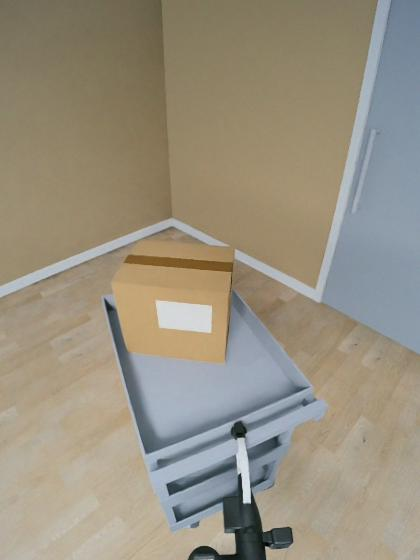

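{"op": "move", "data": {"blocking": false, "r2": {"joints":{"gripper_m":0.141}}, "r1": {"base":{"strafe_m":1.73}}}}

{"op": "wait", "data": {"seconds": 1.5}}

{"op": "move", "data": {"blocking": false, "r2": {"base":{"translate_m":-0.25}}}}

{"op": "wait", "data": {"seconds": 2}}

{"op": "move", "data": {"blocking": false, "r2": {"base":{"rotate_rad":0.74},"joints":{"gripper_m":0.1}}}}

{"op": "wait", "data": {"seconds": 2, "cameras": ["r2_head_camera","r2_head_right_camera"]}}

{"op": "wait", "data": {"seconds": 4, "cameras": ["r1_head_camera","r2_head_camera"]}}

Scene clock: 1567.03 s.
move: r1 moving; r2 moving
r1.base_odometry: x=+0.788 y=+2.454 heading=+2.647
r1.turned_by_wheels: +0.000
r1.turned_by_imu: +0.000
r1.base_tilt: forward=-1.6 right=+1.2
r1.lidar_m: 0.77 0.80 1.03 2.34 3.14 2.16 2.00 1.01 0.69 0.65 0.67 0.83
r1.base_status: strafe_m moving
r1.joint_positions: lift_m=+0.127 arm_m=+0.000 wrist_yaw_rad=+3.093 wrist_pitch_rad=+0.002 wrist_roll_rad=+0.000 gripper_m=+0.056
r1.joint_status: not commanded
r1.measured_speeds: translate_m=+0.000 strafe_m=+0.141 rotate_rad=+0.000 lift_m=+0.000 arm_m=+0.000 wrist_yaw_rad=+0.000 wrist_pitch_rad=+0.000 wrist_roll_rad=+0.000
r1.motor_effort: lift_m=+18(18) arm_m=+5(5) wheel_0=-10(11) wheel_1=+10(10) wheel_2=-1(1)
r1.servo_current: wrist_yaw_rad=39(59) wrist_pitch_rad=46(46) wrist_roll_rad=52(59) gripper_m=39(46)
r1.hand_pose: x=-0.1130 y=+0.1014 z=+0.3047 quat_wxyz=(+0.024, -0.001, +0.000, +1.000)
r1.wrist_depth_mm: - 137 - - - - - / - 138 - - - - - / 112 138 223 - - - - / 130 145 - - - - - / - - - - - - - / 1182 1205 194 1160 188 1160 1118 / 842 768 759 798 798 768 809
r2.base_odometry: x=-1.194 y=-1.973 heading=-1.352
r2.turned_by_wheels: +0.000
r2.turned_by_imu: +0.000
r2.base_tilt: forward=-0.7 right=+0.0
r2.lidar_m: 0.30 0.31 2.66 3.14 3.82 3.82 2.39 2.10 2.11 2.22 1.96 0.47
r2.base_status: not commanded
r2.joint_positions: lift_m=+0.660 arm_m=+0.000 wrist_yaw_rad=-0.008 wrist_pitch_rad=-0.005 wrist_roll_rad=+1.571 gripper_m=+0.013
r2.joint_status: gripper_m moving
r2.measured_speeds: all 0
r2.on_its_own: arm_m is slack since a limit_stop_at_tilt
r2.motor_effort: lift_m=+13(13) arm_m=-2(3) wheel_0=-4(4) wheel_1=+4(4) wheel_2=-2(2)
r2.servo_current: wrist_yaw_rad=65(72) wrist_pitch_rad=39(46) wrist_roll_rad=52(52) gripper_m=85(98)
r2.hand_pose: x=+0.4585 y=-0.0898 z=+0.8401 quat_wxyz=(+0.707, +0.707, -0.005, -0.001)
r2.wrist_depth_mm: - - - 245 312 314 314 / - - - 283 294 1708 1205 / - - - 266 277 1863 504 / - - - 252 260 809 - / - - 477 195 243 831 - / - - 190 179 180 798 - / - - 496 - 137 - -
pictures: none

Scene clock: 1568.53 s.
earlier move: r1 moving; r2 moving
r1.base_odometry: x=+0.594 y=+2.094 heading=+2.647
r1.turned_by_wheels: +0.000
r1.turned_by_imu: +0.002
r1.base_tilt: forward=-1.5 right=+1.3
r1.lidar_m: 0.73 0.74 0.99 2.19 3.25 2.18 2.03 1.72 1.14 1.06 1.10 0.80
r1.base_status: strafe_m moving
r1.joint_positions: lift_m=+0.127 arm_m=+0.000 wrist_yaw_rad=+3.093 wrist_pitch_rad=+0.002 wrist_roll_rad=+0.000 gripper_m=+0.056
r1.joint_status: not commanded
r1.measured_speeds: translate_m=+0.000 strafe_m=+0.301 rotate_rad=+0.001 lift_m=+0.000 arm_m=+0.000 wrist_yaw_rad=+0.000 wrist_pitch_rad=+0.000 wrist_roll_rad=+0.000
r1.motor_effort: lift_m=+18(18) arm_m=+5(5) wheel_0=-8(13) wheel_1=+5(10) wheel_2=+0(2)
r1.servo_current: wrist_yaw_rad=39(78) wrist_pitch_rad=39(46) wrist_roll_rad=52(59) gripper_m=46(46)
r1.hand_pose: x=-0.1130 y=+0.1014 z=+0.3047 quat_wxyz=(+0.024, -0.001, +0.000, +1.000)
r1.wrist_depth_mm: - 137 - - - - - / - 138 - - - - - / 112 138 224 - - - - / 130 144 - - - - - / 1708 - - - - - - / 1205 1205 193 1205 187 1160 1138 / 854 750 759 788 788 768 809
r2.base_odometry: x=-1.194 y=-1.973 heading=-1.352
r2.turned_by_wheels: +0.000
r2.turned_by_imu: +0.000
r2.base_tilt: forward=-0.6 right=+0.1
r2.lidar_m: 0.33 0.35 2.64 3.13 3.81 3.85 2.38 2.10 2.11 2.19 1.96 0.46
r2.base_status: not commanded
r2.joint_positions: lift_m=+0.660 arm_m=+0.000 wrist_yaw_rad=-0.008 wrist_pitch_rad=-0.005 wrist_roll_rad=+1.571 gripper_m=+0.140
r2.joint_status: gripper_m moving
r2.measured_speeds: all 0
r2.on_its_own: arm_m is slack since a limit_stop_at_tilt
r2.motor_effort: lift_m=+13(13) arm_m=-2(3) wheel_0=-3(4) wheel_1=+4(5) wheel_2=-2(2)
r2.servo_current: wrist_yaw_rad=52(72) wrist_pitch_rad=39(52) wrist_roll_rad=59(59) gripper_m=39(117)
r2.hand_pose: x=+0.4585 y=-0.0898 z=+0.8401 quat_wxyz=(+0.707, +0.707, -0.005, -0.001)
r2.wrist_depth_mm: - - - 279 317 315 319 / - - - 289 300 1661 1205 / - - - 271 283 1863 539 / - - - 204 262 809 - / - - 480 191 246 831 - / - - 193 182 179 798 - / - - 500 - 122 - -
wait: 1.50 s; no rest
pictures: none

Scene clock: 1569.03 s.
earlier move: r1 moving; r2 done
move: r2 moving
r1.base_odometry: x=+0.523 y=+1.962 heading=+2.647
r1.turned_by_wheels: +0.000
r1.turned_by_imu: +0.001
r1.base_tilt: forward=-1.6 right=+1.2
r1.lidar_m: 0.72 0.70 0.96 2.18 3.22 2.19 2.05 1.95 1.31 1.20 1.18 0.78
r1.base_status: strafe_m moving
r1.joint_positions: lift_m=+0.127 arm_m=+0.000 wrist_yaw_rad=+3.093 wrist_pitch_rad=+0.002 wrist_roll_rad=+0.000 gripper_m=+0.056
r1.joint_status: not commanded
r1.measured_speeds: translate_m=+0.000 strafe_m=+0.301 rotate_rad=+0.000 lift_m=+0.000 arm_m=+0.000 wrist_yaw_rad=+0.000 wrist_pitch_rad=+0.000 wrist_roll_rad=+0.000
r1.motor_effort: lift_m=+18(18) arm_m=+5(5) wheel_0=-7(8) wheel_1=+4(7) wheel_2=+1(1)
r1.servo_current: wrist_yaw_rad=52(52) wrist_pitch_rad=46(46) wrist_roll_rad=46(59) gripper_m=46(52)
r1.hand_pose: x=-0.1130 y=+0.1014 z=+0.3047 quat_wxyz=(+0.024, -0.001, +0.000, +1.000)
r1.wrist_depth_mm: - 138 - - - - - / - 138 - - - - - / 112 138 224 - - - - / 130 144 - - - - - / 1708 - - - - - - / 1205 1205 194 1205 187 1160 1118 / 854 750 759 809 788 768 809
r2.base_odometry: x=-1.201 y=-1.942 heading=-1.353
r2.turned_by_wheels: +0.000
r2.turned_by_imu: +0.000
r2.base_tilt: forward=-0.6 right=+0.1
r2.lidar_m: 0.36 0.41 2.64 3.16 3.82 3.85 2.37 2.06 2.12 2.23 1.99 0.47
r2.base_status: translate_m moving
r2.joint_positions: lift_m=+0.660 arm_m=+0.000 wrist_yaw_rad=-0.003 wrist_pitch_rad=-0.001 wrist_roll_rad=+1.571 gripper_m=+0.141
r2.joint_status: all done
r2.measured_speeds: translate_m=-0.119 strafe_m=+0.000 rotate_rad=-0.004 lift_m=+0.000 arm_m=+0.000 wrist_yaw_rad=+0.000 wrist_pitch_rad=+0.000 wrist_roll_rad=+0.000
r2.on_its_own: arm_m is slack since a limit_stop_at_tilt
r2.motor_effort: lift_m=+15(15) arm_m=-2(3) wheel_0=-8(9) wheel_1=-7(9) wheel_2=+13(14)
r2.servo_current: wrist_yaw_rad=52(59) wrist_pitch_rad=39(46) wrist_roll_rad=33(52) gripper_m=52(65)
r2.hand_pose: x=+0.4590 y=-0.0883 z=+0.8388 quat_wxyz=(+0.707, +0.707, -0.001, -0.001)
r2.wrist_depth_mm: - - - 304 340 345 1025 / - - - 317 349 1576 449 / - - - 298 - 1808 - / - - - 282 - 768 - / - - 504 265 273 854 - / - - 202 202 200 190 - / - - 525 - - 788 -
pictures: none

Scene clock: 1570.83 s.
earlier move: r1 moving; r2 done
r1.base_odometry: x=+0.266 y=+1.487 heading=+2.647
r1.turned_by_wheels: +0.000
r1.turned_by_imu: +0.003
r1.base_tilt: forward=-1.6 right=+1.3
r1.lidar_m: 0.67 0.76 0.99 2.11 3.02 2.23 2.09 2.18 1.87 1.73 1.10 0.73
r1.base_status: strafe_m moving
r1.joint_positions: lift_m=+0.127 arm_m=+0.000 wrist_yaw_rad=+3.093 wrist_pitch_rad=+0.002 wrist_roll_rad=+0.000 gripper_m=+0.056
r1.joint_status: not commanded
r1.measured_speeds: translate_m=+0.000 strafe_m=+0.300 rotate_rad=-0.002 lift_m=+0.000 arm_m=+0.000 wrist_yaw_rad=+0.000 wrist_pitch_rad=+0.000 wrist_roll_rad=+0.000
r1.motor_effort: lift_m=+18(18) arm_m=+5(5) wheel_0=-7(8) wheel_1=+5(7) wheel_2=+0(2)
r1.servo_current: wrist_yaw_rad=65(65) wrist_pitch_rad=39(52) wrist_roll_rad=33(65) gripper_m=46(52)
r1.hand_pose: x=-0.1130 y=+0.1014 z=+0.3047 quat_wxyz=(+0.024, -0.001, +0.000, +1.000)
r1.wrist_depth_mm: - 138 - - - - - / - 138 - - - - - / 112 138 223 - - - - / 130 144 - - - - - / 1983 - - - - - - / 1182 1205 194 1205 187 1160 1138 / 866 750 759 798 788 778 820
r2.base_odometry: x=-1.248 y=-1.729 heading=-1.353
r2.turned_by_wheels: +0.000
r2.turned_by_imu: +0.000
r2.base_tilt: forward=-0.7 right=+0.1
r2.lidar_m: 0.58 1.07 2.84 3.40 3.66 3.50 2.18 1.93 1.94 2.37 2.13 0.73
r2.base_status: done
r2.joint_positions: lift_m=+0.660 arm_m=+0.000 wrist_yaw_rad=-0.003 wrist_pitch_rad=-0.001 wrist_roll_rad=+1.571 gripper_m=+0.141
r2.joint_status: all done
r2.measured_speeds: all 0
r2.on_its_own: arm_m is slack since a limit_stop_at_tilt
r2.motor_effort: lift_m=+15(15) arm_m=-2(3) wheel_0=-3(10) wheel_1=-3(9) wheel_2=+2(14)
r2.servo_current: wrist_yaw_rad=52(65) wrist_pitch_rad=39(46) wrist_roll_rad=39(59) gripper_m=52(65)
r2.hand_pose: x=+0.4590 y=-0.0882 z=+0.8388 quat_wxyz=(+0.707, +0.707, -0.001, -0.001)
r2.wrist_depth_mm: - - - - - 1576 1138 / - - - 559 - 1576 1098 / - - - 525 - 668 1060 / - - - 500 - 517 504 / - - 723 477 - - 473 / - - 732 404 199 188 452 / - - 778 - - - 433
wait: 1.80 of 2 s (r2 has come to rest)
pictures: none

Scene clock: 1571.33 s.
earlier move: r1 moving
move: r2 moving
r1.base_odometry: x=+0.195 y=+1.355 heading=+2.647
r1.turned_by_wheels: +0.000
r1.turned_by_imu: +0.001
r1.base_tilt: forward=-1.6 right=+1.3
r1.lidar_m: 0.66 0.76 0.99 2.04 2.85 2.24 2.11 2.17 2.03 1.87 1.11 0.72
r1.base_status: strafe_m moving
r1.joint_positions: lift_m=+0.127 arm_m=+0.000 wrist_yaw_rad=+3.093 wrist_pitch_rad=+0.002 wrist_roll_rad=+0.000 gripper_m=+0.056
r1.joint_status: not commanded
r1.measured_speeds: translate_m=+0.000 strafe_m=+0.300 rotate_rad=-0.002 lift_m=+0.000 arm_m=+0.000 wrist_yaw_rad=+0.000 wrist_pitch_rad=+0.000 wrist_roll_rad=+0.000
r1.motor_effort: lift_m=+18(18) arm_m=+5(5) wheel_0=-6(8) wheel_1=+7(7) wheel_2=+1(1)
r1.servo_current: wrist_yaw_rad=46(65) wrist_pitch_rad=39(46) wrist_roll_rad=59(59) gripper_m=39(46)
r1.hand_pose: x=-0.1130 y=+0.1014 z=+0.3047 quat_wxyz=(+0.024, -0.001, +0.000, +1.000)
r1.wrist_depth_mm: - 137 - - - - - / - 138 - - - - - / 112 138 224 - - - - / 130 144 - - - - - / 1983 - - - - - - / 1229 1229 195 1205 187 1160 1160 / 854 750 759 798 741 768 809
r2.base_odometry: x=-1.248 y=-1.729 heading=-1.101
r2.turned_by_wheels: +0.252
r2.turned_by_imu: +0.245
r2.base_tilt: forward=-0.7 right=+0.0
r2.lidar_m: 0.61 2.81 2.99 3.79 3.67 2.66 1.99 1.92 2.05 2.21 2.12 0.61
r2.base_status: rotate_rad moving
r2.joint_positions: lift_m=+0.660 arm_m=+0.000 wrist_yaw_rad=-0.003 wrist_pitch_rad=-0.001 wrist_roll_rad=+1.571 gripper_m=+0.129
r2.joint_status: gripper_m moving
r2.measured_speeds: translate_m=+0.002 strafe_m=+0.001 rotate_rad=+0.974 lift_m=+0.000 arm_m=+0.000 wrist_yaw_rad=+0.000 wrist_pitch_rad=+0.000 wrist_roll_rad=+0.000
r2.on_its_own: arm_m is slack since a limit_stop_at_tilt
r2.motor_effort: lift_m=+15(15) arm_m=-2(2) wheel_0=-8(12) wheel_1=-9(10) wheel_2=-10(11)
r2.servo_current: wrist_yaw_rad=39(59) wrist_pitch_rad=39(46) wrist_roll_rad=39(59) gripper_m=85(85)
r2.hand_pose: x=+0.4590 y=-0.0882 z=+0.8388 quat_wxyz=(+0.707, +0.707, -0.001, -0.001)
r2.wrist_depth_mm: - - - 466 - 676 466 / - - - 459 - - 455 / - - 691 445 - - 445 / - - 741 433 - - 430 / - - 788 424 - - 424 / - - 217 359 213 424 1060 / - - - - - 1808 1182
pictures: none

Scene clock: 1572.33 s.
earlier move: r1 moving; r2 done
r1.base_odometry: x=+0.053 y=+1.091 heading=+2.647
r1.turned_by_wheels: +0.000
r1.turned_by_imu: +0.002
r1.base_tilt: forward=-1.6 right=+1.3
r1.lidar_m: 0.72 0.74 0.92 1.98 2.57 2.30 2.14 2.20 2.36 2.21 1.00 0.71
r1.base_status: strafe_m moving
r1.joint_positions: lift_m=+0.127 arm_m=+0.000 wrist_yaw_rad=+3.093 wrist_pitch_rad=+0.002 wrist_roll_rad=+0.000 gripper_m=+0.056
r1.joint_status: not commanded
r1.measured_speeds: translate_m=+0.000 strafe_m=+0.297 rotate_rad=-0.001 lift_m=+0.000 arm_m=+0.000 wrist_yaw_rad=+0.000 wrist_pitch_rad=+0.000 wrist_roll_rad=+0.000
r1.motor_effort: lift_m=+18(18) arm_m=+5(5) wheel_0=-5(9) wheel_1=+2(7) wheel_2=+0(2)
r1.servo_current: wrist_yaw_rad=39(65) wrist_pitch_rad=39(46) wrist_roll_rad=46(65) gripper_m=39(46)
r1.hand_pose: x=-0.1130 y=+0.1014 z=+0.3047 quat_wxyz=(+0.024, -0.001, +0.000, +1.000)
r1.wrist_depth_mm: - 137 - - - - - / - 138 - - - - - / 112 138 224 - - - - / 130 144 - - - - - / 1921 - - - - - - / 1182 1182 194 1182 187 1138 1118 / 854 750 759 798 788 768 809
r2.base_odometry: x=-1.248 y=-1.729 heading=-0.614
r2.turned_by_wheels: +0.487
r2.turned_by_imu: +0.475
r2.base_tilt: forward=-0.7 right=+0.1
r2.lidar_m: 2.84 2.93 3.79 3.67 2.73 2.03 1.91 2.03 2.22 2.12 0.61 0.57
r2.base_status: done
r2.joint_positions: lift_m=+0.660 arm_m=+0.000 wrist_yaw_rad=-0.002 wrist_pitch_rad=-0.001 wrist_roll_rad=+1.571 gripper_m=+0.100
r2.joint_status: all done
r2.measured_speeds: all 0
r2.on_its_own: arm_m is slack since a limit_stop_at_tilt
r2.motor_effort: lift_m=+15(16) arm_m=-2(3) wheel_0=-4(12) wheel_1=-4(10) wheel_2=-5(12)
r2.servo_current: wrist_yaw_rad=52(59) wrist_pitch_rad=39(46) wrist_roll_rad=39(59) gripper_m=52(124)
r2.hand_pose: x=+0.4591 y=-0.0881 z=+0.8388 quat_wxyz=(+0.707, +0.707, -0.001, +0.000)
r2.wrist_depth_mm: - - - - - 1661 1138 / - - - - - 1661 1160 / - - - - - 1708 1160 / - - - - - 1708 1160 / - - - - - 1708 1205 / - - 193 - 195 1499 1182 / - - - - - 1863 1160
wait: 1.00 of 2 s (r2 has come to rest)
Images, in order (width x height): r2_head_camera 420x560, r2_head_right_camera 420x672.

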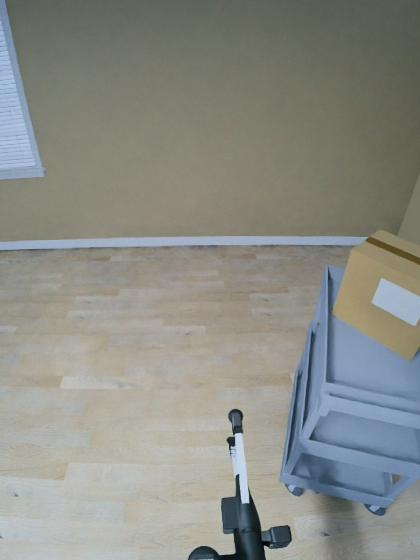

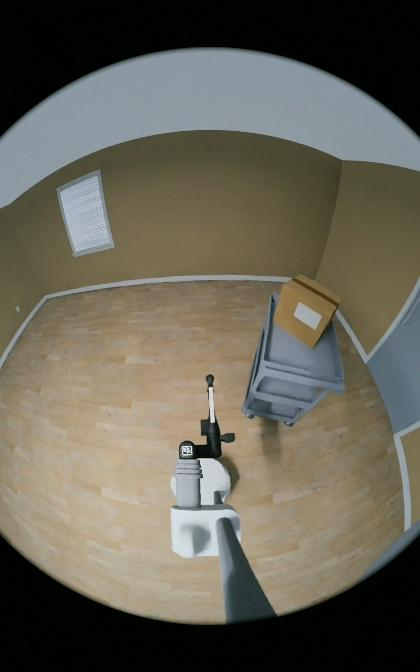

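Scene clock: 1573.63 s.
earlier move: r1 done
r1.base_odometry: x=-0.016 y=+0.963 heading=+2.647
r1.turned_by_wheels: +0.000
r1.turned_by_imu: +0.001
r1.base_tilt: forward=-1.6 right=+1.3
r1.lidar_m: 0.71 0.71 0.84 1.95 2.44 2.29 2.14 2.20 2.51 2.35 1.00 0.77
r1.base_status: done
r1.joint_positions: lift_m=+0.127 arm_m=+0.000 wrist_yaw_rad=+3.093 wrist_pitch_rad=+0.002 wrist_roll_rad=+0.000 gripper_m=+0.056
r1.joint_status: not commanded
r1.measured_speeds: all 0
r1.motor_effort: lift_m=+18(18) arm_m=+5(5) wheel_0=-1(9) wheel_1=-1(7) wheel_2=+0(2)
r1.servo_current: wrist_yaw_rad=59(65) wrist_pitch_rad=39(46) wrist_roll_rad=46(72) gripper_m=33(46)
r1.hand_pose: x=-0.1130 y=+0.1014 z=+0.3047 quat_wxyz=(+0.024, -0.001, +0.000, +1.000)
r1.wrist_depth_mm: - 137 - - - - - / - 138 - - - - - / 112 138 224 - - - - / 131 145 - - - - - / 1983 - - - - - - / 1229 1182 191 1205 187 1138 1138 / 854 750 750 798 798 768 809
r2.base_odometry: x=-1.248 y=-1.729 heading=-0.614
r2.turned_by_wheels: +0.000
r2.turned_by_imu: +0.000
r2.base_tilt: forward=-0.7 right=+0.1
r2.lidar_m: 2.81 2.95 3.80 3.66 2.73 2.03 1.93 2.03 2.21 2.12 0.64 0.58
r2.base_status: done
r2.joint_positions: lift_m=+0.660 arm_m=+0.000 wrist_yaw_rad=-0.002 wrist_pitch_rad=-0.001 wrist_roll_rad=+1.571 gripper_m=+0.100
r2.joint_status: all done
r2.measured_speeds: all 0
r2.on_its_own: arm_m is slack since a limit_stop_at_tilt
r2.motor_effort: lift_m=+15(16) arm_m=-2(3) wheel_0=-4(12) wheel_1=-4(10) wheel_2=-6(12)
r2.servo_current: wrist_yaw_rad=59(59) wrist_pitch_rad=33(46) wrist_roll_rad=46(59) gripper_m=52(124)
r2.hand_pose: x=+0.4591 y=-0.0881 z=+0.8388 quat_wxyz=(+0.707, +0.707, -0.001, +0.000)
r2.wrist_depth_mm: - - - - - 1661 1138 / - - - - - 1708 1138 / - - - - - 1708 1160 / - - - - - 1708 1160 / - - - - - 1708 1160 / - - 193 - 195 1499 1182 / - - - - - 1863 1160
wait: 1.30 of 4 s (r1 has come to rest)
Images, in order (width x height): r1_head_camera 420x560, r2_head_camera 420x560.

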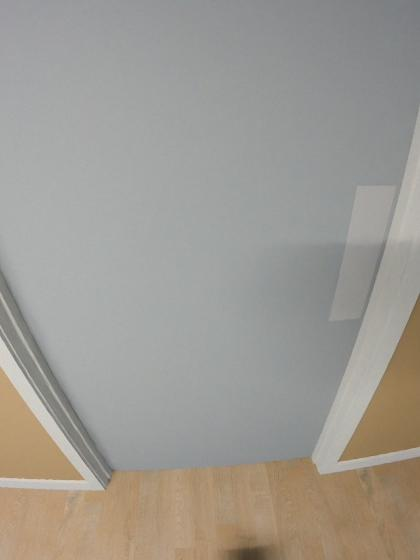

